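# Wheel the paper-loaded cart through the door into the bay

## Task

Roll the utility cart through the self-closing door into the other room and leave it parked in the yellow-taped bay, with each of its four wheels fully inside the tape and none resting on it. The copy-paper case has to sit in the cart's top tray without overhanging any tray edge. At the finish the door must be closed. Either robot or both may be used. The task fails if any robot tips over or is left leaning.

## Robot and tools

ROBOTS. Two identical Hello Robot Stretch 4 units, r1 and r2, each about 1.6 m tall with a single arm. Each has an omni-wheel base, a lift that rides a mast, an arm that telescopes forward, a wrist (yaw, pitch, roll) and a two-finger gripper. The base rim lies within 0.23 m of the base origin.

FRAMES. Every distance is in metres and every angle in radians. Base frame: origin on the floor below the base centre, x ahead, y to the left, z up. hand_pose is a point between the open fingertips, given in this frame, and may be somewhat off. The odometry frame is where the base frame was when the scene began. base_odometry only integrates wheel rotation, so slipping shows up as travel. Its heading runs -3.142 to 3.142, with left positive. Each robot reports in its own frames, so where the two stand relative to each other can only be judged from images, lidar_m and wrist_depth_mm.

move. Arguments: r1, r2, cameras, blocking. blocking must always be false; the call comes back in about 0.5 s while the robots keep going. A robot not named keeps whatever it was doing. Each robot's object may hold:
- base: an offset from where that base last measured itself, in its own base frame. translate_m (-2 to 2 m, forward positive), strafe_m (-2 to 2 m, left positive), rotate_rad (-3.2 to 3.2 rad, counter-clockwise seen from above positive). translate_m and strafe_m may be combined into one straight diagonal drive; rotate_rad must go alone.
- joints: absolute targets by name. lift_m 0 to 1.2 m; arm_m 0 to 0.55 m of extension; wrist_yaw_rad -1.134 to 4.276 (0 ahead, positive left, 3.14 folded back); wrist_pitch_rad -1.117 to 4.259 (0 level, 1.57 pointing down); wrist_roll_rad -1.117 to 4.259 (positive clockwise when viewed from behind the gripper); gripper_m -0.038 to 0.141 m fingertip gap (values of -0.02 or lower press the fingers together). A joint target past its range is clipped and the result says so; any other out-of-range value makes the call refused, and an unknown key makes it invalid.
- pace: "slow", "default", "fast" or "max". Base tops out at 0.1/0.3/0.4/0.6 m/s and 1/2/3/4 rad/s; raising the lift above 0.2 lowers the base cap, down to 0.3 m/s and 1 rad/s at 1.2.
- speeds: a top speed per joint key (not gripper_m), at most its max-pace speed.
- contact_limits: 0 (gentlest) to 1 for arm_m, lift_m, translate_m, strafe_m, rotate_rad, each only beside its own command; default 0.5. A base limit carries over until an action names base again. Even at 0 the arm needs a firm push to halt.
- end_of_arm: "enable_torque" alone, to revive a wrist or gripper motor that switched off.
cameras: list of r1_/r2_ head_camera, head_left_camera, head_right_camera, wrist_camera, or "all"; [] returns none.

wait: seconds 0 to 10; returns early once a commanded robot comes to rest. stop: brakes all running motions on both robots; a braked joint may keep pressing on what it touches. zoom_image: camera plus region [x0, y0, x1, y1] in pixels from the top-left, no bigger than 504 by 504, on that camera's latest image. finished_scene: scene = the number of the scene being closed; it cannot be undone and the goal must hold without the robots.

RESULTS. "move: r1 done; r2 time_out" sums up each robot sent motion. "earlier move" (seen with wait(0)) reports moves still running. "as last shown" lists robots the action left out; their lines repeat old values. "pictures" orders the images. base_status and joint_status read done, moving, off_target (resting short, maybe still pushing), contact_stop (held back, now slack), time_out (after 14 s, target dropped), limit_stop_at_own_body, limit_stop_at_tilt (lean over 6 degrees; lift, arm and wheels go slack) or torque_fault. Any stop you did not order, or any refused call, cancels the remaining move, wait and finished_scene calls in that reply. on_its_own reports slack or held joints and odd servo currents. lidar_m: 12 ranges in 30-degree sectors, first straight ahead, counting counter-clockwise (4th left, 7th behind, 10th right); "-" means nothing seen or nearer than 0.25 m. wrist_depth_mm: 7x7 grid of depths, 100 to 2000 mm. turned_by_wheels versus turned_by_imu differing by over about 0.1 rad means a slip or bump. base_tilt gives forward/right lean in degrees. motor_effort is percent of maximum (peak in brackets); servo_current is mA.

GRIPPING. Command a gap more than 0.015 below the object width; about 0.06 below resists tugging. Send -0.02 or lower to close behind a bar or handle. A firm hold shows as a rise in gripper servo_current; neither the gripper reading nor done proves a grasp. Keep lift_m contact limit at 0.15 or more for 1 kg, 0.3 for 2 kg.

AVOID. Any base contact between robots: creeping a few millimetres more presses hard and can end the scene. Commands move robots by slightly different amounts (up to about 3 cm per metre), which strains a shared load and can topple a robot. Don't drive, turn or stop sharply with over 1 kg held and arm_m above 0.2, and avoid strong pushes or pulls with a raised gripper. Watch for wrist self-collision: gripper over the base with a low lift, pitched up and rolled, or folded back and tilted. Don't drop the paper, let the door slam, or strike things hard.

Each tool is called after "Call:" as name(argument=value, ...), one argument or row to a line, values as JSON.

## Session

Call:
move(
)

Scene clock: 0.00 s.
r1.base_odometry: x=+0.000 y=+0.000 heading=+0.000
r1.turned_by_wheels: +0.000
r1.turned_by_imu: +0.000
r1.base_tilt: forward=-1.6 right=+1.3
r1.lidar_m: 1.92 2.25 3.81 1.93 0.97 0.84 0.83 0.93 0.77 0.76 0.93 1.59
r1.base_status: not commanded
r1.joint_positions: lift_m=+0.127 arm_m=+0.000 wrist_yaw_rad=+3.089 wrist_pitch_rad=+0.002 wrist_roll_rad=+0.000 gripper_m=+0.056
r1.joint_status: not commanded
r1.measured_speeds: all 0
r1.motor_effort: lift_m=+20 arm_m=-4 wheel_0=+0 wheel_1=+1 wheel_2=+1
r1.servo_current: wrist_yaw_rad=39 wrist_pitch_rad=46 wrist_roll_rad=65 gripper_m=39
r1.hand_pose: x=-0.1125 y=+0.1024 z=+0.3046 quat_wxyz=(+0.026, -0.001, +0.000, +1.000) (m; r1's base frame)
r1.wrist_depth_mm: 137 138 - - - - - / 113 139 - - - - - / 117 140 224 - - - - / 137 161 - - - - - / - - - - - - - / - - 191 - 187 - - / 842 759 750 788 788 732 768
r2.base_odometry: x=+0.000 y=+0.000 heading=+0.000
r2.turned_by_wheels: +0.000
r2.turned_by_imu: +0.000
r2.base_tilt: forward=-0.6 right=+0.1
r2.lidar_m: 2.02 1.45 1.40 1.49 2.01 2.22 2.34 3.17 1.60 3.62 2.59 2.46
r2.base_status: not commanded
r2.joint_positions: lift_m=+0.295 arm_m=+0.000 wrist_yaw_rad=+3.133 wrist_pitch_rad=+0.002 wrist_roll_rad=+0.000 gripper_m=+0.056
r2.joint_status: not commanded
r2.measured_speeds: all 0
r2.motor_effort: lift_m=+18 arm_m=-4 wheel_0=+0 wheel_1=-1 wheel_2=+0
r2.servo_current: wrist_yaw_rad=46 wrist_pitch_rad=39 wrist_roll_rad=46 gripper_m=59
r2.hand_pose: x=-0.1167 y=+0.0898 z=+0.4727 quat_wxyz=(+0.004, -0.001, +0.000, +1.000) (m; r2's base frame)
r2.wrist_depth_mm: - 140 - - - - - / - 126 150 - - - - / - 130 185 - - - - / 144 143 272 - - - - / 229 - - - - - - / 226 1576 196 1576 190 1618 1464 / 226 1060 1138 - - 1025 1060
pictures: r1_head_camera, r1_head_left_camera, r1_head_right_camera, r1_wrist_camera, r2_head_camera, r2_head_left_camera, r2_head_right_camera, r2_wrist_camera
Images, in order (width x height): r1_head_camera 420x560, r1_head_left_camera 420x672, r1_head_right_camera 420x672, r1_wrist_camera 616x392, r2_head_camera 420x560, r2_head_left_camera 420x672, r2_head_right_camera 420x672, r2_wrist_camera 616x392.

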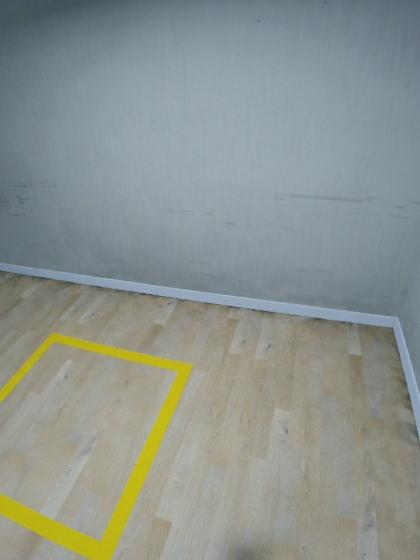

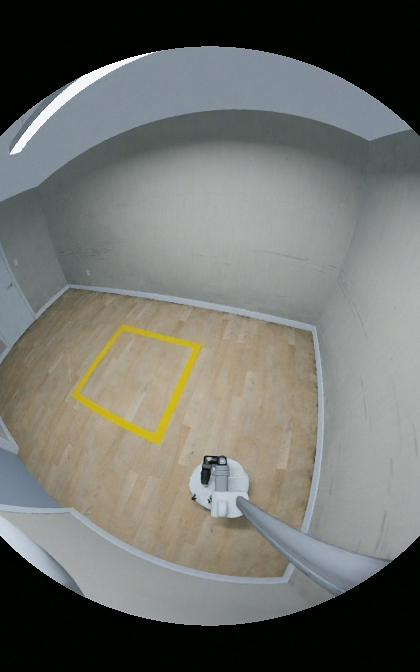

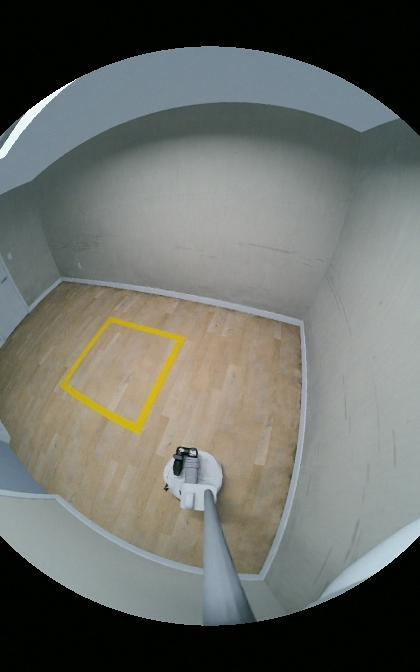

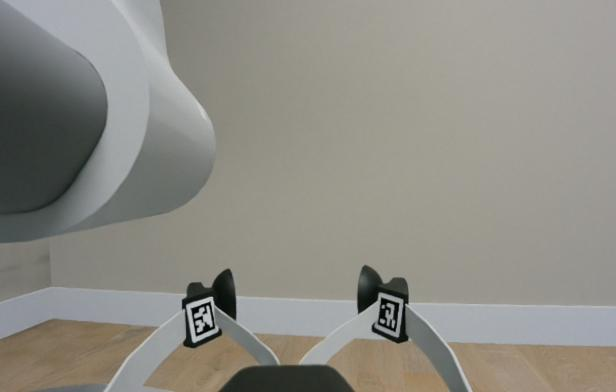

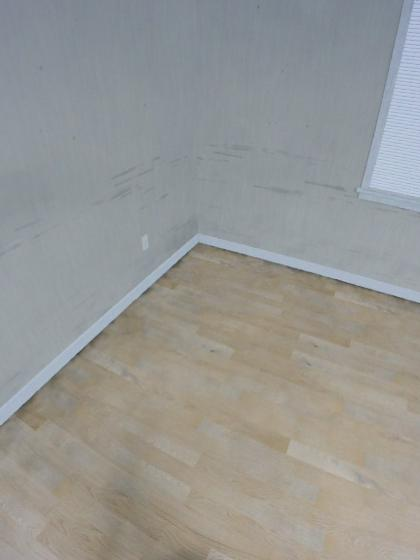

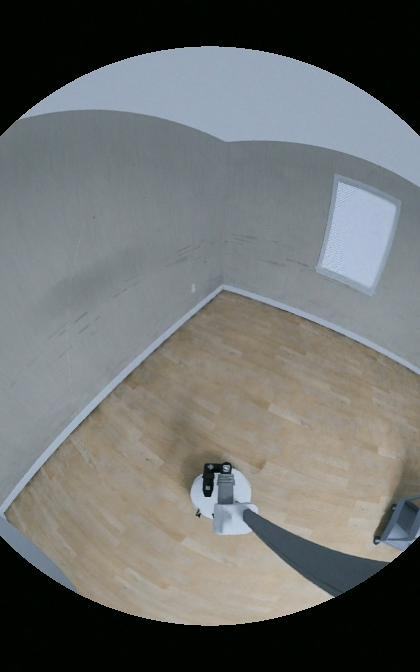

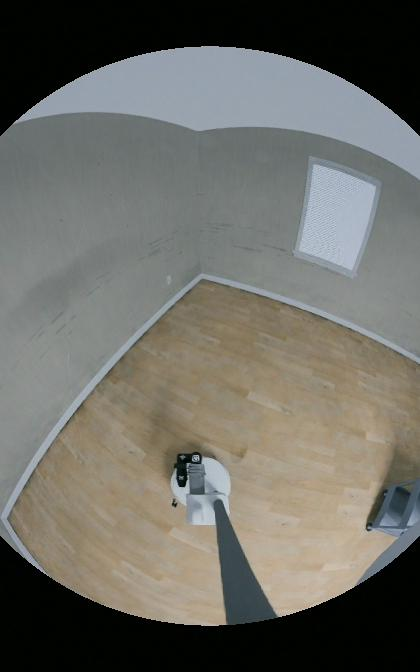

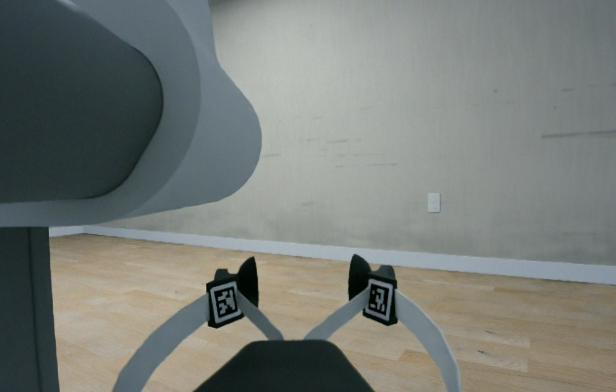

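Call:
move(
  r1={"base":{"rotate_rad":1.3}},
  r2={"base":{"rotate_rad":-1.5}},
  blocking=false,
  cameras=[],
)

Call:
wait(
  seconds=2,
  cameras=[],
)

Call:
wait(
  seconds=1,
)

Scene clock: 3.90 s.
move: r1 moving; r2 moving
r1.base_odometry: x=+0.000 y=+0.000 heading=+0.252
r1.turned_by_wheels: +0.252
r1.turned_by_imu: +0.252
r1.base_tilt: forward=-1.6 right=+1.2
r1.lidar_m: 1.98 2.71 3.66 1.25 0.89 0.80 0.87 0.80 0.77 0.82 1.11 1.92
r1.base_status: rotate_rad moving
r1.joint_positions: lift_m=+0.127 arm_m=+0.000 wrist_yaw_rad=+3.089 wrist_pitch_rad=+0.002 wrist_roll_rad=+0.000 gripper_m=+0.056
r1.joint_status: not commanded
r1.measured_speeds: translate_m=-0.001 strafe_m=-0.001 rotate_rad=+0.980 lift_m=+0.000 arm_m=+0.000 wrist_yaw_rad=+0.000 wrist_pitch_rad=+0.000 wrist_roll_rad=+0.000
r1.motor_effort: lift_m=+20(20) arm_m=-4(4) wheel_0=-8(9) wheel_1=-6(9) wheel_2=-7(7)
r1.servo_current: wrist_yaw_rad=59(59) wrist_pitch_rad=39(46) wrist_roll_rad=46(59) gripper_m=39(39)
r1.hand_pose: x=-0.1125 y=+0.1024 z=+0.3046 quat_wxyz=(+0.026, -0.001, +0.000, +1.000) (m; r1's base frame)
r1.wrist_depth_mm: 136 138 - - - - - / 113 139 - - - - - / 114 140 226 - - - - / 137 160 - - - - - / - - - - - - - / - 1060 190 - 187 - - / 778 750 750 798 750 699 732
r2.base_odometry: x=+0.000 y=+0.000 heading=-0.252
r2.turned_by_wheels: -0.252
r2.turned_by_imu: -0.244
r2.base_tilt: forward=-0.7 right=+0.1
r2.lidar_m: 2.52 1.62 1.40 1.40 1.67 2.23 2.24 2.64 1.59 1.63 2.93 2.49
r2.base_status: rotate_rad moving
r2.joint_positions: lift_m=+0.295 arm_m=+0.000 wrist_yaw_rad=+3.133 wrist_pitch_rad=+0.002 wrist_roll_rad=+0.000 gripper_m=+0.056
r2.joint_status: not commanded
r2.measured_speeds: translate_m=+0.000 strafe_m=+0.000 rotate_rad=-0.974 lift_m=+0.000 arm_m=+0.000 wrist_yaw_rad=+0.000 wrist_pitch_rad=+0.000 wrist_roll_rad=+0.000
r2.motor_effort: lift_m=+18(18) arm_m=-4(4) wheel_0=+8(9) wheel_1=+8(10) wheel_2=+9(11)
r2.servo_current: wrist_yaw_rad=33(52) wrist_pitch_rad=39(46) wrist_roll_rad=52(52) gripper_m=39(59)
r2.hand_pose: x=-0.1167 y=+0.0898 z=+0.4727 quat_wxyz=(+0.004, -0.001, +0.000, +1.000) (m; r2's base frame)
r2.wrist_depth_mm: - 141 - - - - - / - 127 150 - - - - / - 130 184 - - - - / 144 143 272 - - - - / 229 - - - - - - / 227 1576 196 1576 190 1661 1464 / 226 1060 1138 - - 1060 1060
pictures: none
No camera images: "cameras" was empty.

Scene clock: 5.30 s.
earlier move: r1 done; r2 moving
r1.base_odometry: x=+0.000 y=+0.000 heading=+1.300
r1.turned_by_wheels: +1.048
r1.turned_by_imu: +1.053
r1.base_tilt: forward=-1.6 right=+1.3
r1.lidar_m: 3.79 1.23 0.89 0.83 0.88 0.82 0.77 0.81 1.10 1.93 2.00 2.67
r1.base_status: done
r1.joint_positions: lift_m=+0.127 arm_m=+0.000 wrist_yaw_rad=+3.089 wrist_pitch_rad=+0.002 wrist_roll_rad=+0.000 gripper_m=+0.056
r1.joint_status: not commanded
r1.measured_speeds: all 0
r1.motor_effort: lift_m=+20(20) arm_m=-4(4) wheel_0=-4(10) wheel_1=-1(9) wheel_2=-1(8)
r1.servo_current: wrist_yaw_rad=52(65) wrist_pitch_rad=46(52) wrist_roll_rad=59(65) gripper_m=39(46)
r1.hand_pose: x=-0.1125 y=+0.1024 z=+0.3046 quat_wxyz=(+0.026, -0.001, +0.000, +1.000) (m; r1's base frame)
r1.wrist_depth_mm: 136 138 - - - - - / 113 139 - - - - - / 118 140 229 - - - - / 137 162 - - - - - / - - - - - - - / - - 191 - 187 - - / 788 707 750 143 778 768 809
r2.base_odometry: x=+0.000 y=+0.000 heading=-1.499
r2.turned_by_wheels: -1.248
r2.turned_by_imu: -1.215
r2.base_tilt: forward=-0.6 right=+0.0
r2.lidar_m: 3.32 2.54 2.47 1.87 1.46 1.41 1.51 2.19 2.23 2.40 3.45 1.59
r2.base_status: rotate_rad moving
r2.joint_positions: lift_m=+0.295 arm_m=+0.000 wrist_yaw_rad=+3.133 wrist_pitch_rad=+0.002 wrist_roll_rad=+0.000 gripper_m=+0.056
r2.joint_status: not commanded
r2.measured_speeds: all 0
r2.motor_effort: lift_m=+18(18) arm_m=-4(4) wheel_0=+3(11) wheel_1=+0(11) wheel_2=+2(11)
r2.servo_current: wrist_yaw_rad=39(59) wrist_pitch_rad=46(46) wrist_roll_rad=39(52) gripper_m=46(59)
r2.hand_pose: x=-0.1167 y=+0.0898 z=+0.4727 quat_wxyz=(+0.004, -0.001, +0.000, +1.000) (m; r2's base frame)
r2.wrist_depth_mm: - 140 - - - - - / - 126 141 - - - - / - 129 185 - - - - / 144 143 264 - - - - / 229 - - - - - - / 227 1576 196 1336 190 - - / 226 1078 1138 - - 1042 1060
wait: 1.40 of 2 s (r1 has come to rest)
pictures: none
No camera images: "cameras" was empty.

Scene clock: 5.40 s.
earlier move: r2 done
r1.base_odometry: x=+0.000 y=+0.000 heading=+1.300
r1.turned_by_wheels: +0.000
r1.turned_by_imu: +0.000
r1.base_tilt: forward=-1.6 right=+1.2
r1.lidar_m: 3.80 1.26 0.89 0.83 0.87 0.82 0.78 0.80 1.10 1.93 1.99 2.72
r1.base_status: done
r1.joint_positions: lift_m=+0.127 arm_m=+0.000 wrist_yaw_rad=+3.089 wrist_pitch_rad=+0.002 wrist_roll_rad=+0.000 gripper_m=+0.056
r1.joint_status: not commanded
r1.measured_speeds: all 0
r1.motor_effort: lift_m=+20(20) arm_m=-4(4) wheel_0=-4(10) wheel_1=-1(9) wheel_2=-1(8)
r1.servo_current: wrist_yaw_rad=52(65) wrist_pitch_rad=39(52) wrist_roll_rad=46(65) gripper_m=39(46)
r1.hand_pose: x=-0.1125 y=+0.1024 z=+0.3046 quat_wxyz=(+0.026, -0.001, +0.000, +1.000) (m; r1's base frame)
r1.wrist_depth_mm: 136 139 - - - - - / 113 139 - - - - - / 118 140 229 - - - - / 137 162 - - - - - / - - - - - - - / - - 190 - 187 - - / 798 707 750 143 788 778 809
r2.base_odometry: x=+0.000 y=+0.000 heading=-1.499
r2.turned_by_wheels: +0.000
r2.turned_by_imu: +0.000
r2.base_tilt: forward=-0.7 right=+0.1
r2.lidar_m: 3.31 2.51 2.48 1.88 1.45 1.40 1.51 2.18 2.22 2.38 3.47 1.62
r2.base_status: done
r2.joint_positions: lift_m=+0.295 arm_m=+0.000 wrist_yaw_rad=+3.133 wrist_pitch_rad=+0.002 wrist_roll_rad=+0.000 gripper_m=+0.056
r2.joint_status: not commanded
r2.measured_speeds: all 0
r2.motor_effort: lift_m=+18(18) arm_m=-4(4) wheel_0=+3(11) wheel_1=+1(11) wheel_2=+2(11)
r2.servo_current: wrist_yaw_rad=39(59) wrist_pitch_rad=39(46) wrist_roll_rad=52(52) gripper_m=46(59)
r2.hand_pose: x=-0.1167 y=+0.0898 z=+0.4727 quat_wxyz=(+0.004, -0.001, +0.000, +1.000) (m; r2's base frame)
r2.wrist_depth_mm: - 140 - - - - - / - 126 142 - - - - / - 129 185 - - - - / 144 144 264 - - - - / 229 - - - - - - / 227 1576 196 1308 190 - - / 227 1060 1138 - - 1042 1060
wait: 0.10 of 1 s (r2 has come to rest)
pictures: r1_head_camera, r1_head_left_camera, r1_head_right_camera, r1_wrist_camera, r2_head_camera, r2_head_left_camera, r2_head_right_camera, r2_wrist_camera
Images, in order (width x height): r1_head_camera 420x560, r1_head_left_camera 420x672, r1_head_right_camera 420x672, r1_wrist_camera 616x392, r2_head_camera 420x560, r2_head_left_camera 420x672, r2_head_right_camera 420x672, r2_wrist_camera 616x392.

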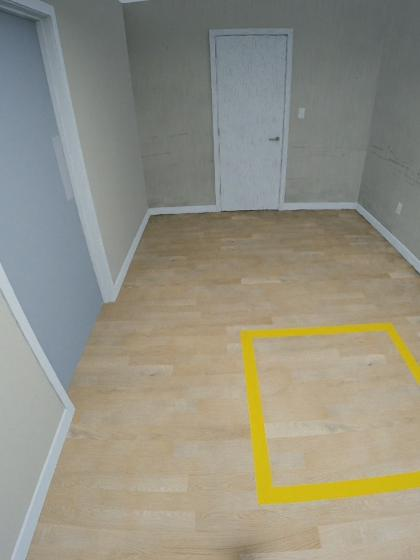

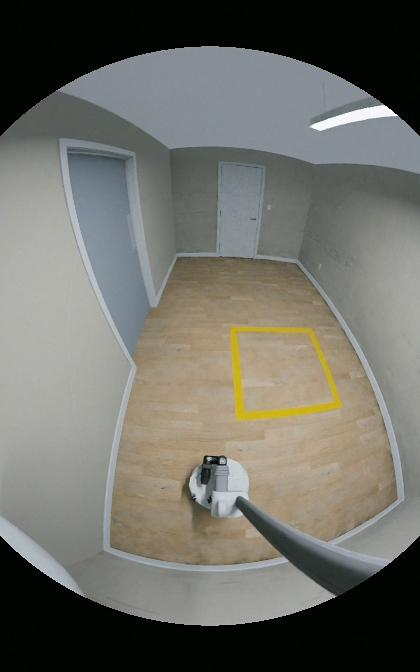

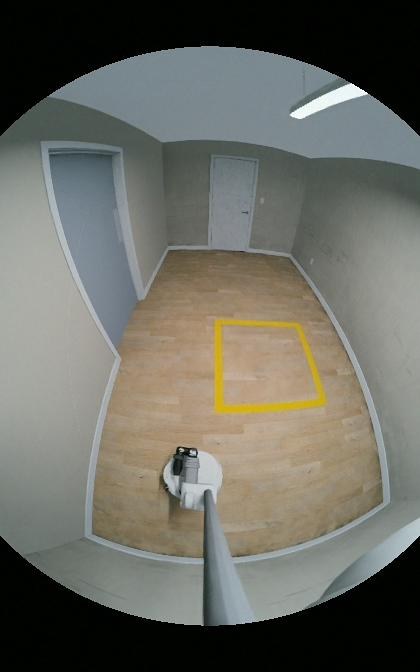

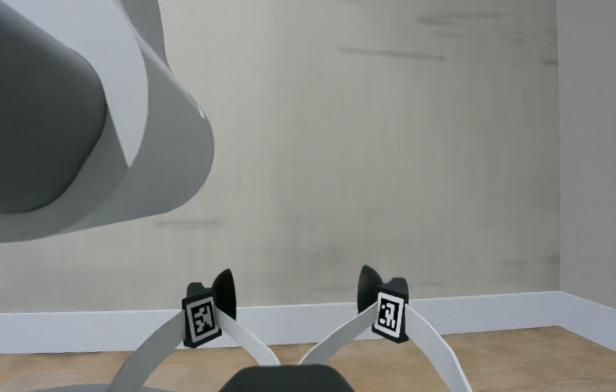

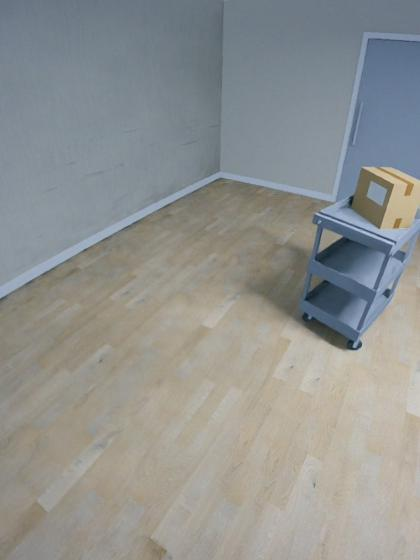

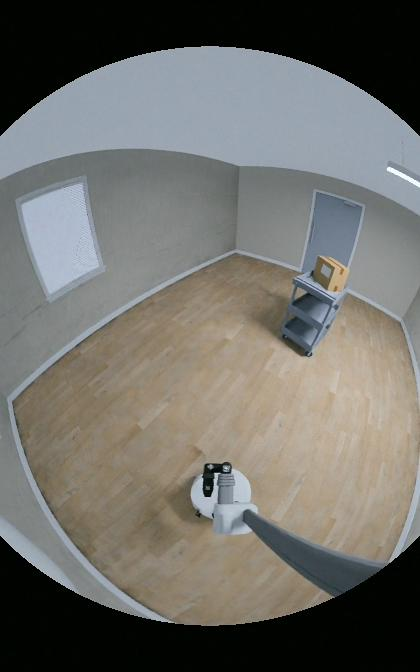

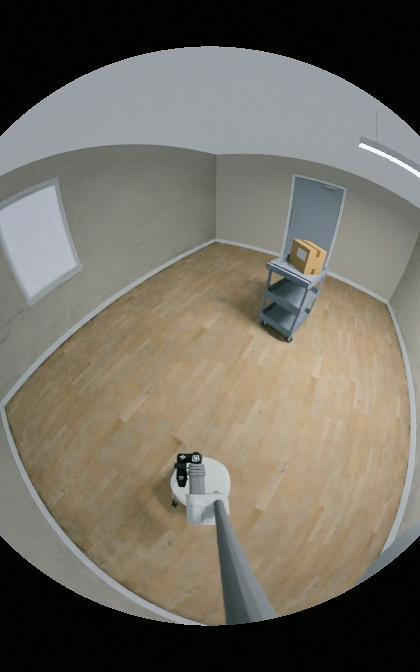

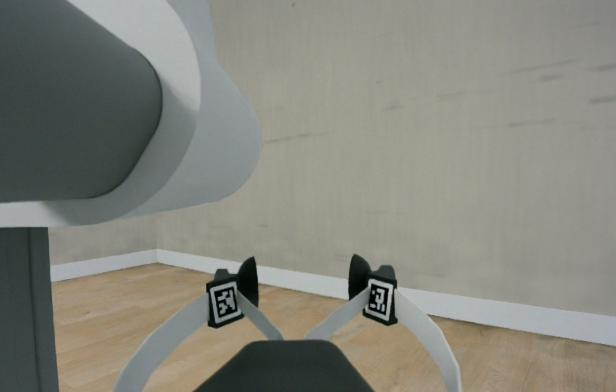

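Call:
zoom_image(
  camera="r2_head_camera",
  region=[260, 20, 420, 360],
)

Call:
zoom_image(
  camera="r2_head_left_camera",
  region=[240, 150, 420, 370],
)

Call:
zoom_image(
  camera="r1_head_left_camera",
  region=[40, 120, 200, 380],
)

Scaled by 1.482 from the camera's 420x560 image, which has a finer 1200x1600 frame.

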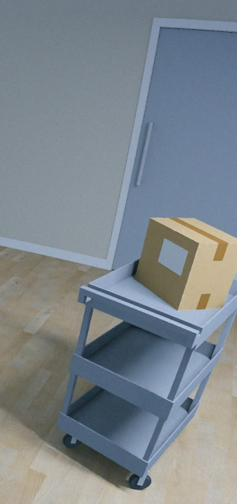

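Scaled by 2.291 from the camera's 420x672 image, which has a finer 600x960 frame.

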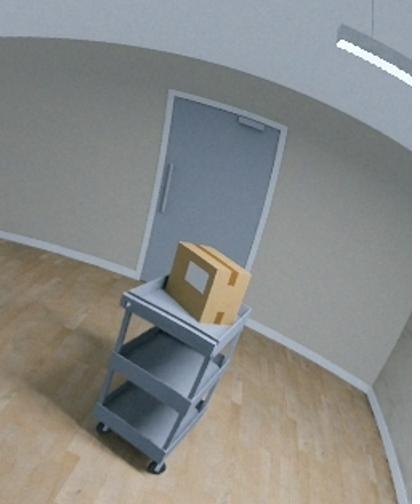

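Scaled by 1.938 from the camera's 420x672 image, which has a finer 600x960 frame.

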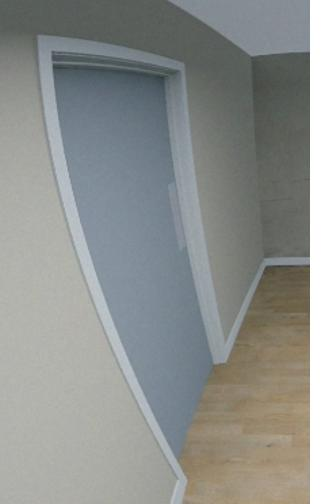

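Call:
move(
  r2={"base":{"rotate_rad":-0.35},"joints":{"lift_m":0.9}},
  r1={"base":{"rotate_rad":0.07}},
  blocking=false,
  cameras=[],
)

Call:
wait(
  seconds=1.5,
  cameras=[],
)

Call:
wait(
  seconds=1.5,
  cameras=["r1_head_camera","r2_head_camera"],
)

Scene clock: 55.50 s.
move: r1 moving; r2 moving
r1.base_odometry: x=+0.000 y=+0.000 heading=+1.369
r1.turned_by_wheels: +0.070
r1.turned_by_imu: +0.070
r1.base_tilt: forward=-1.6 right=+1.3
r1.lidar_m: 2.92 1.17 0.87 0.84 0.90 0.79 0.76 0.83 1.22 1.92 2.02 2.85
r1.base_status: rotate_rad moving
r1.joint_positions: lift_m=+0.127 arm_m=+0.000 wrist_yaw_rad=+3.089 wrist_pitch_rad=+0.002 wrist_roll_rad=+0.000 gripper_m=+0.056
r1.joint_status: not commanded
r1.measured_speeds: all 0
r1.motor_effort: lift_m=+20(20) arm_m=-4(4) wheel_0=-3(8) wheel_1=-3(7) wheel_2=-1(6)
r1.servo_current: wrist_yaw_rad=52(52) wrist_pitch_rad=33(46) wrist_roll_rad=46(65) gripper_m=39(46)
r1.hand_pose: x=-0.1125 y=+0.1024 z=+0.3046 quat_wxyz=(+0.026, -0.001, +0.000, +1.000) (m; r1's base frame)
r1.wrist_depth_mm: 136 138 - - - - - / 113 139 - - - - - / 117 140 229 - - - - / 137 162 - - - - - / - - - - - - - / - - 190 - 187 - - / 788 707 741 143 750 768 820
r2.base_odometry: x=+0.000 y=+0.000 heading=-1.738
r2.turned_by_wheels: -0.238
r2.turned_by_imu: -0.231
r2.base_tilt: forward=-0.7 right=+0.1
r2.lidar_m: 1.68 2.79 2.48 2.45 1.59 1.40 1.42 1.77 2.23 2.27 2.80 1.60
r2.base_status: rotate_rad moving
r2.joint_positions: lift_m=+0.333 arm_m=+0.000 wrist_yaw_rad=+3.133 wrist_pitch_rad=+0.002 wrist_roll_rad=+0.000 gripper_m=+0.056
r2.joint_status: lift_m moving
r2.measured_speeds: translate_m=-0.001 strafe_m=+0.001 rotate_rad=-0.709 lift_m=+0.146 arm_m=+0.000 wrist_yaw_rad=+0.000 wrist_pitch_rad=+0.000 wrist_roll_rad=+0.000
r2.motor_effort: lift_m=+23(23) arm_m=-4(4) wheel_0=+2(10) wheel_1=+4(10) wheel_2=+5(12)
r2.servo_current: wrist_yaw_rad=46(59) wrist_pitch_rad=46(46) wrist_roll_rad=39(59) gripper_m=46(52)
r2.hand_pose: x=-0.1167 y=+0.0898 z=+0.5103 quat_wxyz=(+0.004, -0.001, +0.000, +1.000) (m; r2's base frame)
r2.wrist_depth_mm: - 141 - - - - - / - 126 141 - - - - / - 129 185 - - - - / 144 143 207 - - - - / 230 - - - - - - / 226 1708 195 171 190 - - / 226 1118 1205 - - 1098 1060
pictures: none
No camera images: "cameras" was empty.

Scene clock: 55.67 s.
earlier move: r1 done; r2 moving
r1.base_odometry: x=+0.000 y=+0.000 heading=+1.369
r1.turned_by_wheels: +0.000
r1.turned_by_imu: +0.000
r1.base_tilt: forward=-1.6 right=+1.3
r1.lidar_m: 2.93 1.18 0.87 0.83 0.89 0.81 0.77 0.84 1.15 1.91 2.04 2.87
r1.base_status: done
r1.joint_positions: lift_m=+0.127 arm_m=+0.000 wrist_yaw_rad=+3.089 wrist_pitch_rad=+0.002 wrist_roll_rad=+0.000 gripper_m=+0.056
r1.joint_status: not commanded
r1.measured_speeds: all 0
r1.motor_effort: lift_m=+20(20) arm_m=-4(4) wheel_0=-3(8) wheel_1=-2(7) wheel_2=-1(6)
r1.servo_current: wrist_yaw_rad=46(52) wrist_pitch_rad=39(46) wrist_roll_rad=26(65) gripper_m=39(46)
r1.hand_pose: x=-0.1125 y=+0.1024 z=+0.3046 quat_wxyz=(+0.026, -0.001, +0.000, +1.000) (m; r1's base frame)
r1.wrist_depth_mm: 136 138 - - - - - / 113 139 - - - - - / 118 140 229 - - - - / 137 162 - - - - - / - - - - - - - / - - 190 - 188 - - / 788 715 759 143 741 778 809
r2.base_odometry: x=+0.000 y=+0.000 heading=-1.821
r2.turned_by_wheels: -0.083
r2.turned_by_imu: -0.081
r2.base_tilt: forward=-0.7 right=+0.0
r2.lidar_m: 1.64 2.89 2.50 2.53 1.64 1.41 1.41 1.66 2.22 2.23 2.65 1.60
r2.base_status: rotate_rad moving
r2.joint_positions: lift_m=+0.362 arm_m=+0.000 wrist_yaw_rad=+3.133 wrist_pitch_rad=+0.002 wrist_roll_rad=+0.000 gripper_m=+0.056
r2.joint_status: lift_m moving
r2.measured_speeds: translate_m=+0.000 strafe_m=+0.001 rotate_rad=-0.361 lift_m=+0.196 arm_m=+0.000 wrist_yaw_rad=+0.000 wrist_pitch_rad=+0.000 wrist_roll_rad=+0.000
r2.motor_effort: lift_m=+22(26) arm_m=-4(4) wheel_0=+5(10) wheel_1=+2(10) wheel_2=+4(12)
r2.servo_current: wrist_yaw_rad=52(59) wrist_pitch_rad=33(46) wrist_roll_rad=46(59) gripper_m=52(52)
r2.hand_pose: x=-0.1167 y=+0.0898 z=+0.5397 quat_wxyz=(+0.004, -0.001, +0.000, +1.000) (m; r2's base frame)
r2.wrist_depth_mm: - 141 - - - - - / - 127 142 - - - - / - 129 185 - - - - / 144 144 207 - - - - / 229 - - - - - - / 228 1618 192 171 190 - - / 226 1205 1281 - - 1138 1118
wait: 0.17 of 1.5 s (r1 has come to rest)
pictures: none
No camera images: "cameras" was empty.

Scene clock: 57.17 s.
earlier move: r2 moving
r1.base_odometry: x=+0.000 y=+0.000 heading=+1.369
r1.turned_by_wheels: +0.000
r1.turned_by_imu: +0.000
r1.base_tilt: forward=-1.6 right=+1.2
r1.lidar_m: 2.94 1.18 0.86 0.84 0.88 0.78 0.77 0.82 1.17 1.92 2.05 2.88
r1.base_status: done
r1.joint_positions: lift_m=+0.127 arm_m=+0.000 wrist_yaw_rad=+3.089 wrist_pitch_rad=+0.002 wrist_roll_rad=+0.000 gripper_m=+0.056
r1.joint_status: not commanded
r1.measured_speeds: all 0
r1.motor_effort: lift_m=+20(20) arm_m=-4(4) wheel_0=-3(8) wheel_1=-1(7) wheel_2=-1(6)
r1.servo_current: wrist_yaw_rad=46(65) wrist_pitch_rad=46(52) wrist_roll_rad=39(65) gripper_m=39(52)
r1.hand_pose: x=-0.1125 y=+0.1024 z=+0.3046 quat_wxyz=(+0.026, -0.001, +0.000, +1.000) (m; r1's base frame)
r1.wrist_depth_mm: 136 139 - - - - - / 113 139 - - - - - / 117 139 229 - - - - / 137 162 - - - - - / - - - - - - - / - - 190 - 187 - - / 788 715 750 143 750 778 820
r2.base_odometry: x=+0.000 y=+0.000 heading=-1.849
r2.turned_by_wheels: -0.028
r2.turned_by_imu: -0.027
r2.base_tilt: forward=-0.7 right=+0.1
r2.lidar_m: 1.65 2.92 2.50 2.53 1.68 1.42 1.42 1.64 2.20 2.23 2.61 1.60
r2.base_status: done
r2.joint_positions: lift_m=+0.792 arm_m=+0.000 wrist_yaw_rad=+3.133 wrist_pitch_rad=+0.002 wrist_roll_rad=+0.000 gripper_m=+0.056
r2.joint_status: lift_m moving
r2.measured_speeds: translate_m=+0.000 strafe_m=+0.000 rotate_rad=+0.000 lift_m=+0.259 arm_m=+0.000 wrist_yaw_rad=+0.000 wrist_pitch_rad=+0.000 wrist_roll_rad=+0.000
r2.motor_effort: lift_m=+22(26) arm_m=-4(4) wheel_0=+2(10) wheel_1=+4(10) wheel_2=+4(12)
r2.servo_current: wrist_yaw_rad=46(65) wrist_pitch_rad=39(46) wrist_roll_rad=39(59) gripper_m=52(52)
r2.hand_pose: x=-0.1167 y=+0.0898 z=+0.9699 quat_wxyz=(+0.004, -0.001, +0.000, +1.000) (m; r2's base frame)
r2.wrist_depth_mm: - 141 - - - - - / - 126 141 - - - - / - 129 185 - - - - / 144 143 207 - - - - / 219 - - - - - - / 220 - 189 - 187 - - / 225 123 - - - - -
wait: 1.50 s; no rest
pictures: r1_head_camera, r2_head_camera
Images, in order (width x height): r1_head_camera 420x560, r2_head_camera 420x560.

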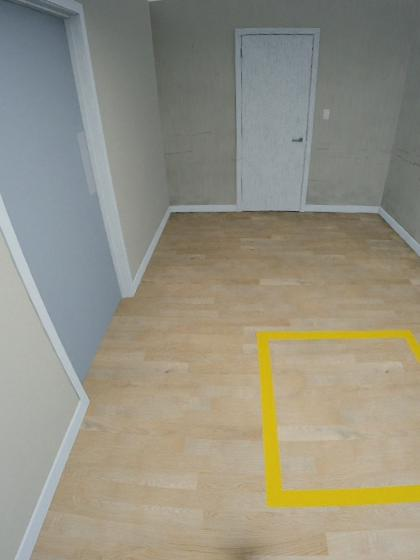

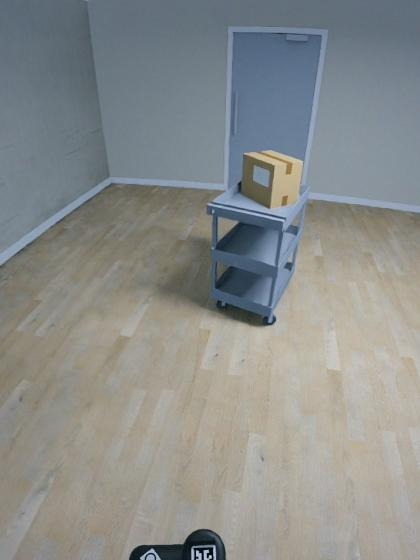

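Call:
move(
  r2={"base":{"translate_m":0.7}},
  blocking=false,
  cameras=[],
)

Call:
wait(
  seconds=6,
  cameras=["r2_head_camera","r2_head_left_camera","r2_head_right_camera"],
)

Call:
zoom_image(
  camera="r2_head_camera",
  region=[180, 130, 400, 430],
)

Scene clock: 66.73 s.
earlier move: r2 done
move: r2 moving
r1: as last shown
r1.base_tilt: forward=-1.6 right=+1.3
r1.lidar_m: 2.92 1.19 0.86 0.84 0.91 0.82 0.77 0.82 1.19 1.92 2.02 2.85
r1.motor_effort: lift_m=+20(20) arm_m=-4(4) wheel_0=-3(3) wheel_1=-1(1) wheel_2=-1(1)
r1.servo_current: wrist_yaw_rad=39(59) wrist_pitch_rad=39(52) wrist_roll_rad=46(65) gripper_m=46(46)
r1.wrist_depth_mm: 136 139 - - - - - / 113 139 - - - - - / 117 140 229 - - - - / 137 162 - - - - - / - - - - - - - / - - 190 - 187 - - / 788 699 750 143 741 788 820
r2.base_odometry: x=-0.009 y=-0.030 heading=-1.848
r2.turned_by_wheels: +0.000
r2.turned_by_imu: +0.001
r2.base_tilt: forward=-0.7 right=+0.1
r2.lidar_m: 1.57 2.91 2.49 2.46 1.71 1.43 1.45 1.66 2.23 2.24 2.64 1.59
r2.base_status: translate_m moving
r2.joint_positions: lift_m=+0.900 arm_m=+0.000 wrist_yaw_rad=+3.133 wrist_pitch_rad=+0.002 wrist_roll_rad=+0.000 gripper_m=+0.056
r2.joint_status: all done
r2.measured_speeds: translate_m=+0.120 strafe_m=-0.001 rotate_rad=+0.002 lift_m=+0.000 arm_m=+0.000 wrist_yaw_rad=+0.000 wrist_pitch_rad=+0.000 wrist_roll_rad=+0.000
r2.motor_effort: lift_m=+21(21) arm_m=-4(4) wheel_0=+6(9) wheel_1=+8(8) wheel_2=-13(13)
r2.servo_current: wrist_yaw_rad=39(52) wrist_pitch_rad=46(46) wrist_roll_rad=65(65) gripper_m=46(52)
r2.hand_pose: x=-0.1167 y=+0.0898 z=+1.0775 quat_wxyz=(+0.004, -0.001, +0.000, +1.000) (m; r2's base frame)
r2.wrist_depth_mm: - 140 - - - - - / - 124 147 - - - - / - 128 189 - - - - / 144 144 211 - - - - / 220 - - - - - - / 218 - 190 - 188 - - / 224 122 - - - - -
pictures: none
No camera images: "cameras" was empty.

Scene clock: 70.07 s.
earlier move: r2 done
r1.base_odometry: x=+0.000 y=+0.000 heading=+1.369
r1.turned_by_wheels: +0.000
r1.turned_by_imu: +0.000
r1.base_tilt: forward=-1.6 right=+1.3
r1.lidar_m: 2.94 1.15 0.87 0.84 0.89 0.82 0.77 0.82 1.18 1.91 2.03 2.87
r1.base_status: not commanded
r1.joint_positions: lift_m=+0.127 arm_m=+0.000 wrist_yaw_rad=+3.089 wrist_pitch_rad=+0.002 wrist_roll_rad=+0.000 gripper_m=+0.056
r1.joint_status: not commanded
r1.measured_speeds: all 0
r1.motor_effort: lift_m=+20(20) arm_m=-4(4) wheel_0=-3(3) wheel_1=-1(2) wheel_2=-1(1)
r1.servo_current: wrist_yaw_rad=46(72) wrist_pitch_rad=46(52) wrist_roll_rad=46(78) gripper_m=39(52)
r1.hand_pose: x=-0.1125 y=+0.1024 z=+0.3046 quat_wxyz=(+0.026, -0.001, +0.000, +1.000) (m; r1's base frame)
r1.wrist_depth_mm: 136 138 - - - - - / 113 139 - - - - - / 118 139 229 - - - - / 137 162 - - - - - / - - - - - - - / - - 191 - 187 - - / 798 707 759 143 750 788 820
r2.base_odometry: x=-0.192 y=-0.673 heading=-1.848
r2.turned_by_wheels: +0.000
r2.turned_by_imu: +0.001
r2.base_tilt: forward=-0.7 right=+0.1
r2.lidar_m: 1.01 2.73 2.30 2.30 2.45 2.09 2.10 2.44 2.39 2.41 2.81 0.95
r2.base_status: done
r2.joint_positions: lift_m=+0.900 arm_m=+0.000 wrist_yaw_rad=+3.133 wrist_pitch_rad=+0.002 wrist_roll_rad=+0.000 gripper_m=+0.056
r2.joint_status: all done
r2.measured_speeds: all 0
r2.motor_effort: lift_m=+21(21) arm_m=-3(4) wheel_0=+4(10) wheel_1=+3(9) wheel_2=-3(14)
r2.servo_current: wrist_yaw_rad=46(59) wrist_pitch_rad=46(46) wrist_roll_rad=52(65) gripper_m=52(59)
r2.hand_pose: x=-0.1167 y=+0.0898 z=+1.0775 quat_wxyz=(+0.004, -0.001, +0.000, +1.000) (m; r2's base frame)
r2.wrist_depth_mm: - 141 - - - - - / - 127 151 - - - - / - 130 185 - - - - / 144 144 264 - - - - / 229 - - - - - - / 227 - 196 - 191 - - / 225 - - - - - -
wait: 3.33 of 6 s (r2 has come to rest)
pictures: r2_head_camera, r2_head_left_camera, r2_head_right_camera
Images, in order (width x height): r2_head_camera 420x560, r2_head_left_camera 420x672, r2_head_right_camera 420x672.

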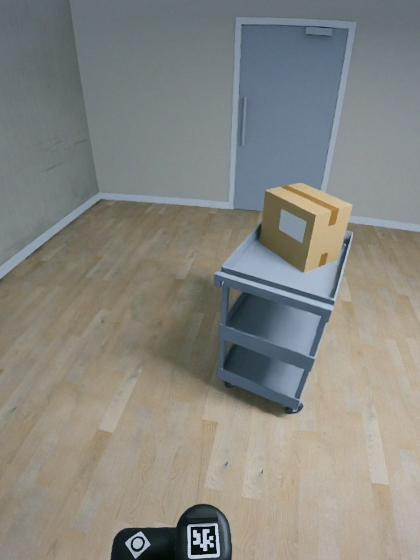

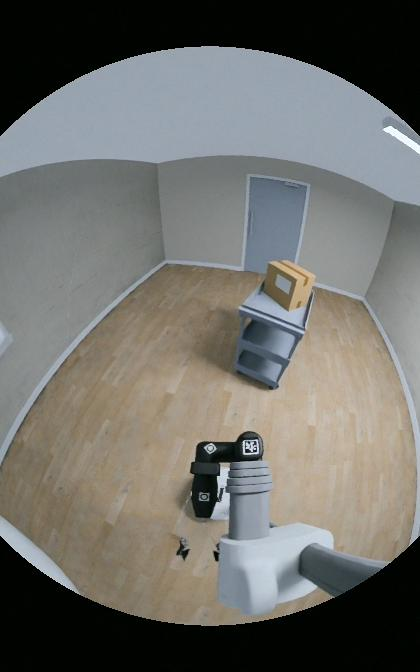

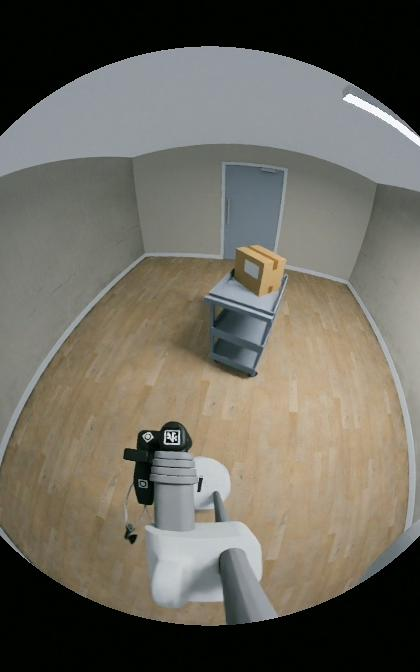

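Scaled by 1.680 from the camera's 420x560 image, which has a finer 1200x1600 frame.

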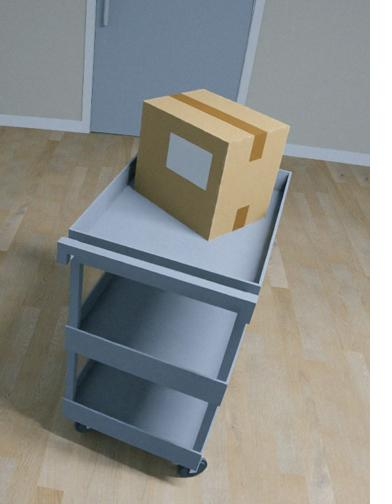

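Call:
move(
  r2={"base":{"rotate_rad":-0.36},"joints":{"wrist_yaw_rad":0}},
  blocking=false,
  cameras=[],
)

Call:
wait(
  seconds=3,
  cameras=[],
)

Call:
wait(
  seconds=2.5,
  cameras=["r2_head_camera","r2_head_right_camera","r2_wrist_camera"],
)

Scene clock: 109.77 s.
move: r2 moving
r1: as last shown
r1.lidar_m: 2.91 1.18 0.87 0.83 0.90 0.80 0.77 0.83 1.19 1.92 2.02 2.88
r1.servo_current: wrist_yaw_rad=59(59) wrist_pitch_rad=39(52) wrist_roll_rad=52(72) gripper_m=39(46)
r1.wrist_depth_mm: 136 139 - - - - - / 113 139 - - - - - / 118 140 229 - - - - / 137 162 - - - - - / - - - - - - - / - - 190 - 187 - - / 798 707 750 143 750 778 820
r2.base_odometry: x=-0.192 y=-0.673 heading=-2.080
r2.turned_by_wheels: -0.232
r2.turned_by_imu: -0.225
r2.base_tilt: forward=-0.7 right=+0.1
r2.lidar_m: 0.95 3.27 2.44 2.30 2.46 2.13 2.07 2.18 2.49 2.39 2.54 0.99
r2.base_status: rotate_rad moving
r2.joint_positions: lift_m=+0.900 arm_m=+0.000 wrist_yaw_rad=+2.570 wrist_pitch_rad=+0.002 wrist_roll_rad=+0.000 gripper_m=+0.056
r2.joint_status: wrist_yaw_rad moving
r2.measured_speeds: translate_m=-0.002 strafe_m=+0.000 rotate_rad=-0.739 lift_m=+0.000 arm_m=+0.000 wrist_yaw_rad=-1.745 wrist_pitch_rad=+0.000 wrist_roll_rad=+0.000
r2.motor_effort: lift_m=+21(21) arm_m=-4(4) wheel_0=+2(9) wheel_1=+6(9) wheel_2=+7(10)
r2.servo_current: wrist_yaw_rad=143(143) wrist_pitch_rad=46(46) wrist_roll_rad=39(65) gripper_m=52(52)
r2.hand_pose: x=-0.0243 y=+0.2296 z=+1.0775 quat_wxyz=(+0.282, -0.001, +0.000, +0.959) (m; r2's base frame)
r2.wrist_depth_mm: - - - - - - - / - - - - - - - / 242 - - - - - - / - - - - - - - / - - - - - - - / - - 196 - 191 - - / - - - - - - -
pictures: none
No camera images: "cameras" was empty.

Scene clock: 111.80 s.
earlier move: r2 done
r1.base_odometry: x=+0.000 y=+0.000 heading=+1.369
r1.turned_by_wheels: +0.000
r1.turned_by_imu: +0.000
r1.base_tilt: forward=-1.5 right=+1.3
r1.lidar_m: 2.92 1.16 0.88 0.84 0.88 0.79 0.77 0.84 1.20 1.93 2.03 2.87
r1.base_status: not commanded
r1.joint_positions: lift_m=+0.127 arm_m=+0.000 wrist_yaw_rad=+3.089 wrist_pitch_rad=+0.002 wrist_roll_rad=+0.000 gripper_m=+0.056
r1.joint_status: not commanded
r1.measured_speeds: all 0
r1.motor_effort: lift_m=+20(20) arm_m=-4(4) wheel_0=-3(3) wheel_1=-1(2) wheel_2=-1(1)
r1.servo_current: wrist_yaw_rad=20(65) wrist_pitch_rad=33(52) wrist_roll_rad=52(72) gripper_m=33(52)
r1.hand_pose: x=-0.1125 y=+0.1024 z=+0.3046 quat_wxyz=(+0.026, -0.001, +0.000, +1.000) (m; r1's base frame)
r1.wrist_depth_mm: 136 138 - - - - - / 113 139 - - - - - / 117 140 229 - - - - / 137 161 - - - - - / - - - - - - - / - - 190 - 187 - - / 788 707 750 143 741 778 809
r2.base_odometry: x=-0.192 y=-0.673 heading=-2.208
r2.turned_by_wheels: -0.128
r2.turned_by_imu: -0.124
r2.base_tilt: forward=-0.7 right=+0.0
r2.lidar_m: 0.94 1.09 2.53 2.30 2.33 2.25 2.08 2.11 2.60 2.41 2.45 3.13
r2.base_status: done
r2.joint_positions: lift_m=+0.900 arm_m=+0.000 wrist_yaw_rad=+0.003 wrist_pitch_rad=+0.002 wrist_roll_rad=+0.000 gripper_m=+0.056
r2.joint_status: all done
r2.measured_speeds: all 0
r2.motor_effort: lift_m=+21(21) arm_m=-4(4) wheel_0=+4(9) wheel_1=+2(9) wheel_2=+3(10)
r2.servo_current: wrist_yaw_rad=39(143) wrist_pitch_rad=46(46) wrist_roll_rad=39(65) gripper_m=39(59)
r2.hand_pose: x=+0.4596 y=-0.0866 z=+1.0775 quat_wxyz=(+1.000, +0.000, +0.001, +0.001) (m; r2's base frame)
r2.wrist_depth_mm: - - - - - - - / - - - - - - - / - - - - - - - / - - - - - - - / - - - 1060 - - - / - - 193 1025 189 - - / - - - - - - -
wait: 2.03 of 3 s (r2 has come to rest)
pictures: none
No camera images: "cameras" was empty.

Scene clock: 114.30 s.
r1.base_odometry: x=+0.000 y=+0.000 heading=+1.369
r1.turned_by_wheels: +0.000
r1.turned_by_imu: +0.000
r1.base_tilt: forward=-1.6 right=+1.3
r1.lidar_m: 2.91 1.17 0.86 0.83 0.88 0.78 0.76 0.80 1.19 1.93 2.01 2.86
r1.base_status: not commanded
r1.joint_positions: lift_m=+0.127 arm_m=+0.000 wrist_yaw_rad=+3.089 wrist_pitch_rad=+0.002 wrist_roll_rad=+0.000 gripper_m=+0.056
r1.joint_status: not commanded
r1.measured_speeds: all 0
r1.motor_effort: lift_m=+20(20) arm_m=-4(4) wheel_0=-3(3) wheel_1=-1(2) wheel_2=-1(1)
r1.servo_current: wrist_yaw_rad=46(65) wrist_pitch_rad=46(52) wrist_roll_rad=59(72) gripper_m=39(52)
r1.hand_pose: x=-0.1125 y=+0.1024 z=+0.3046 quat_wxyz=(+0.026, -0.001, +0.000, +1.000) (m; r1's base frame)
r1.wrist_depth_mm: 136 138 - - - - - / 114 139 - - - - - / 118 140 229 - - - - / 137 162 - - - - - / - - - - - - - / - - 191 - 187 - - / 798 707 741 143 741 778 820
r2.base_odometry: x=-0.192 y=-0.673 heading=-2.208
r2.turned_by_wheels: +0.000
r2.turned_by_imu: +0.000
r2.base_tilt: forward=-0.7 right=+0.1
r2.lidar_m: 0.96 1.07 2.55 2.31 2.36 2.25 2.09 2.12 2.60 2.39 2.44 3.13
r2.base_status: done
r2.joint_positions: lift_m=+0.900 arm_m=+0.000 wrist_yaw_rad=+0.003 wrist_pitch_rad=+0.002 wrist_roll_rad=+0.000 gripper_m=+0.056
r2.joint_status: all done
r2.measured_speeds: all 0
r2.motor_effort: lift_m=+21(21) arm_m=-4(4) wheel_0=+5(9) wheel_1=+2(9) wheel_2=+3(10)
r2.servo_current: wrist_yaw_rad=39(143) wrist_pitch_rad=46(46) wrist_roll_rad=39(65) gripper_m=52(59)
r2.hand_pose: x=+0.4596 y=-0.0866 z=+1.0775 quat_wxyz=(+1.000, +0.000, +0.001, +0.001) (m; r2's base frame)
r2.wrist_depth_mm: - - - - - - - / - - - - - - - / - - - - - - - / - - - - - - - / - - - 1078 - - - / - - 192 1060 189 - - / - - - - - - -
wait: 2.50 s; at rest by 0.27 s
pictures: r2_head_camera, r2_head_right_camera, r2_wrist_camera
Images, in order (width x height): r2_head_camera 420x560, r2_head_right_camera 420x672, r2_wrist_camera 616x392.

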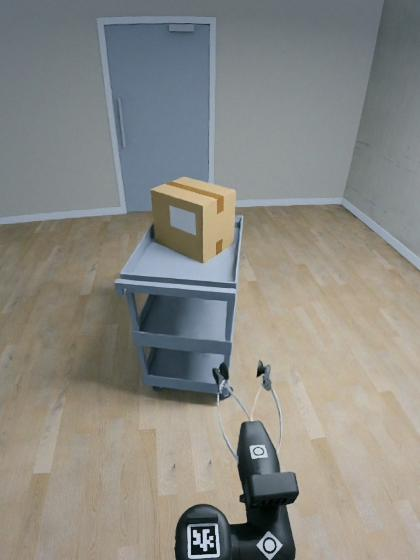

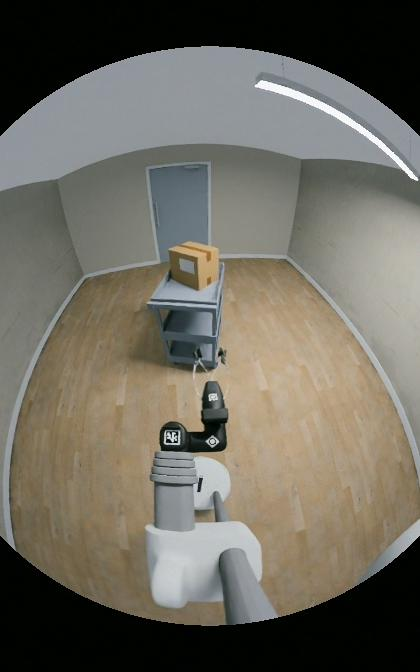

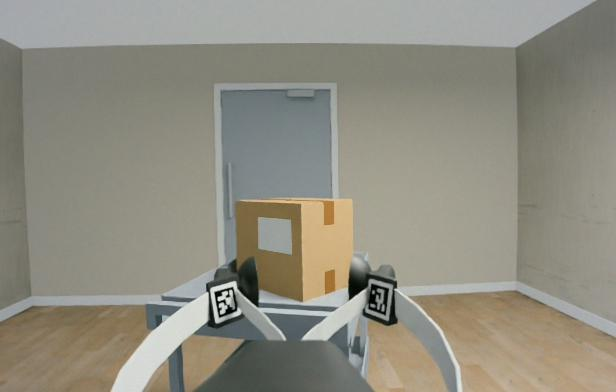

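Call:
move(
  r2={"base":{"strafe_m":0.19},"joints":{"lift_m":0.72,"wrist_roll_rad":1.57,"arm_m":0.2,"gripper_m":0.1}},
  blocking=false,
  cameras=[],
)

Call:
wait(
  seconds=3,
  cameras=["r2_head_camera","r2_wrist_camera"],
)

Scene clock: 125.13 s.
move: r2 moving
r1: as last shown
r1.lidar_m: 2.92 1.17 0.85 0.83 0.89 0.80 0.77 0.83 1.18 1.91 2.03 2.87
r1.motor_effort: lift_m=+20(20) arm_m=-4(4) wheel_0=-3(4) wheel_1=-1(1) wheel_2=-1(1)
r1.servo_current: wrist_yaw_rad=52(59) wrist_pitch_rad=33(46) wrist_roll_rad=59(72) gripper_m=39(39)
r1.wrist_depth_mm: 136 138 - - - - - / 113 139 - - - - - / 118 139 229 - - - - / 137 161 - - - - - / - - - - - - - / - - 190 - 187 - - / 798 707 750 143 750 778 820
r2.base_odometry: x=-0.163 y=-0.694 heading=-2.207
r2.turned_by_wheels: +0.000
r2.turned_by_imu: +0.001
r2.base_tilt: forward=-0.6 right=+0.1
r2.lidar_m: 0.95 3.63 2.49 2.27 2.32 2.25 2.07 2.13 2.63 2.43 2.48 3.16
r2.base_status: strafe_m moving
r2.joint_positions: lift_m=+0.862 arm_m=+0.051 wrist_yaw_rad=+0.002 wrist_pitch_rad=+0.002 wrist_roll_rad=+0.589 gripper_m=+0.075
r2.joint_status: lift_m moving; arm_m moving; wrist_roll_rad moving; gripper_m moving
r2.measured_speeds: translate_m=+0.000 strafe_m=+0.140 rotate_rad=-0.001 lift_m=-0.146 arm_m=+0.195 wrist_yaw_rad=-0.001 wrist_pitch_rad=+0.000 wrist_roll_rad=+1.820
r2.motor_effort: lift_m=+11(18) arm_m=+5(8) wheel_0=-10(11) wheel_1=+11(12) wheel_2=+0(2)
r2.servo_current: wrist_yaw_rad=46(65) wrist_pitch_rad=39(46) wrist_roll_rad=91(111) gripper_m=98(98)
r2.hand_pose: x=+0.5100 y=-0.0867 z=+1.0401 quat_wxyz=(+0.957, +0.290, +0.001, +0.001) (m; r2's base frame)
r2.wrist_depth_mm: - - - - - - - / - - - - - - - / - - - - - - - / - - - 1078 - - - / - - - 1042 1098 - - / - - 190 991 187 - 1618 / - - - - - 1205 1366
pictures: none
No camera images: "cameras" was empty.

Scene clock: 126.53 s.
earlier move: r2 done
r1.base_odometry: x=+0.000 y=+0.000 heading=+1.369
r1.turned_by_wheels: +0.000
r1.turned_by_imu: +0.000
r1.base_tilt: forward=-1.6 right=+1.3
r1.lidar_m: 2.90 1.17 0.89 0.84 0.87 0.79 0.77 0.82 1.18 1.94 2.04 2.88
r1.base_status: not commanded
r1.joint_positions: lift_m=+0.127 arm_m=+0.000 wrist_yaw_rad=+3.089 wrist_pitch_rad=+0.002 wrist_roll_rad=+0.000 gripper_m=+0.056
r1.joint_status: not commanded
r1.measured_speeds: all 0
r1.motor_effort: lift_m=+20(20) arm_m=-4(4) wheel_0=-3(4) wheel_1=-1(2) wheel_2=-1(1)
r1.servo_current: wrist_yaw_rad=46(65) wrist_pitch_rad=39(46) wrist_roll_rad=52(72) gripper_m=46(52)
r1.hand_pose: x=-0.1125 y=+0.1024 z=+0.3046 quat_wxyz=(+0.026, -0.001, +0.000, +1.000) (m; r1's base frame)
r1.wrist_depth_mm: 136 138 - - - - - / 113 139 - - - - - / 117 140 229 - - - - / 137 162 - - - - - / - - - - - - - / - - 190 - 188 - - / 798 707 741 143 741 768 820
r2.base_odometry: x=-0.039 y=-0.786 heading=-2.208
r2.turned_by_wheels: +0.000
r2.turned_by_imu: +0.000
r2.base_tilt: forward=-0.7 right=+0.1
r2.lidar_m: 0.98 3.45 2.31 2.12 2.14 2.29 2.08 2.12 2.73 2.57 2.63 0.99
r2.base_status: done
r2.joint_positions: lift_m=+0.720 arm_m=+0.200 wrist_yaw_rad=+0.002 wrist_pitch_rad=+0.002 wrist_roll_rad=+1.568 gripper_m=+0.100
r2.joint_status: all done
r2.measured_speeds: all 0
r2.motor_effort: lift_m=+14(18) arm_m=+7(11) wheel_0=-2(13) wheel_1=+1(12) wheel_2=+0(2)
r2.servo_current: wrist_yaw_rad=46(65) wrist_pitch_rad=39(46) wrist_roll_rad=46(111) gripper_m=52(111)
r2.hand_pose: x=+0.6593 y=-0.0867 z=+0.8981 quat_wxyz=(+0.708, +0.706, +0.001, +0.000) (m; r2's base frame)
r2.wrist_depth_mm: - - - - - 1756 1205 / - - - 960 585 1078 580 / - - - 831 1205 - 597 / - - - 866 1205 615 615 / - - - 1008 1008 - 640 / - - 193 654 193 668 1160 / - - - - - 1983 1255
wait: 1.40 of 3 s (r2 has come to rest)
pictures: r2_head_camera, r2_wrist_camera
Images, in order (width x height): r2_head_camera 420x560, r2_wrist_camera 616x392.

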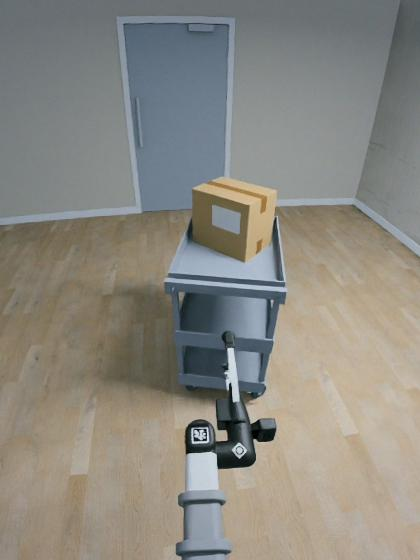

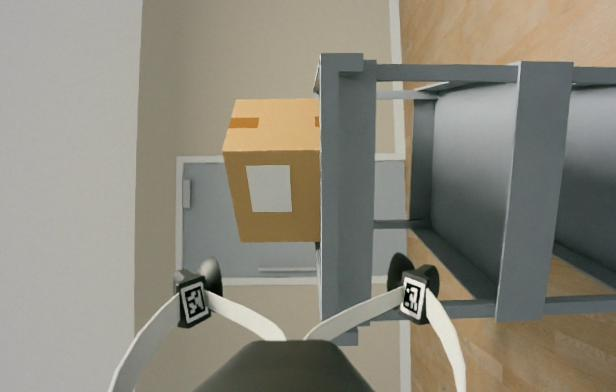

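Call:
zoom_image(
  camera="r2_wrist_camera",
  region=[280, 30, 440, 360],
)

Call:
zoom_image(
  camera="r2_head_camera",
  region=[150, 160, 310, 320],
)

Scaled by 1.527.

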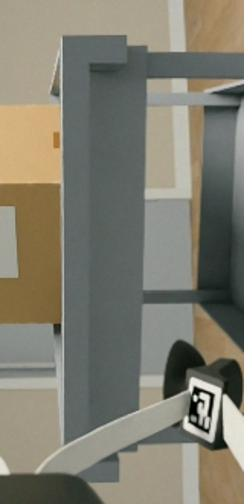

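Scaled by 3.150 from the camera's 420x560 image, which has a finer 1200x1600 frame.

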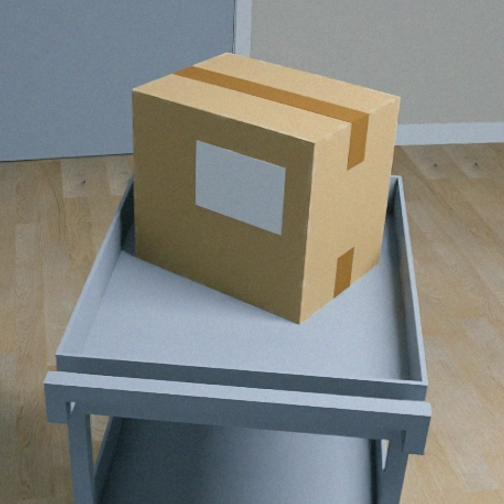

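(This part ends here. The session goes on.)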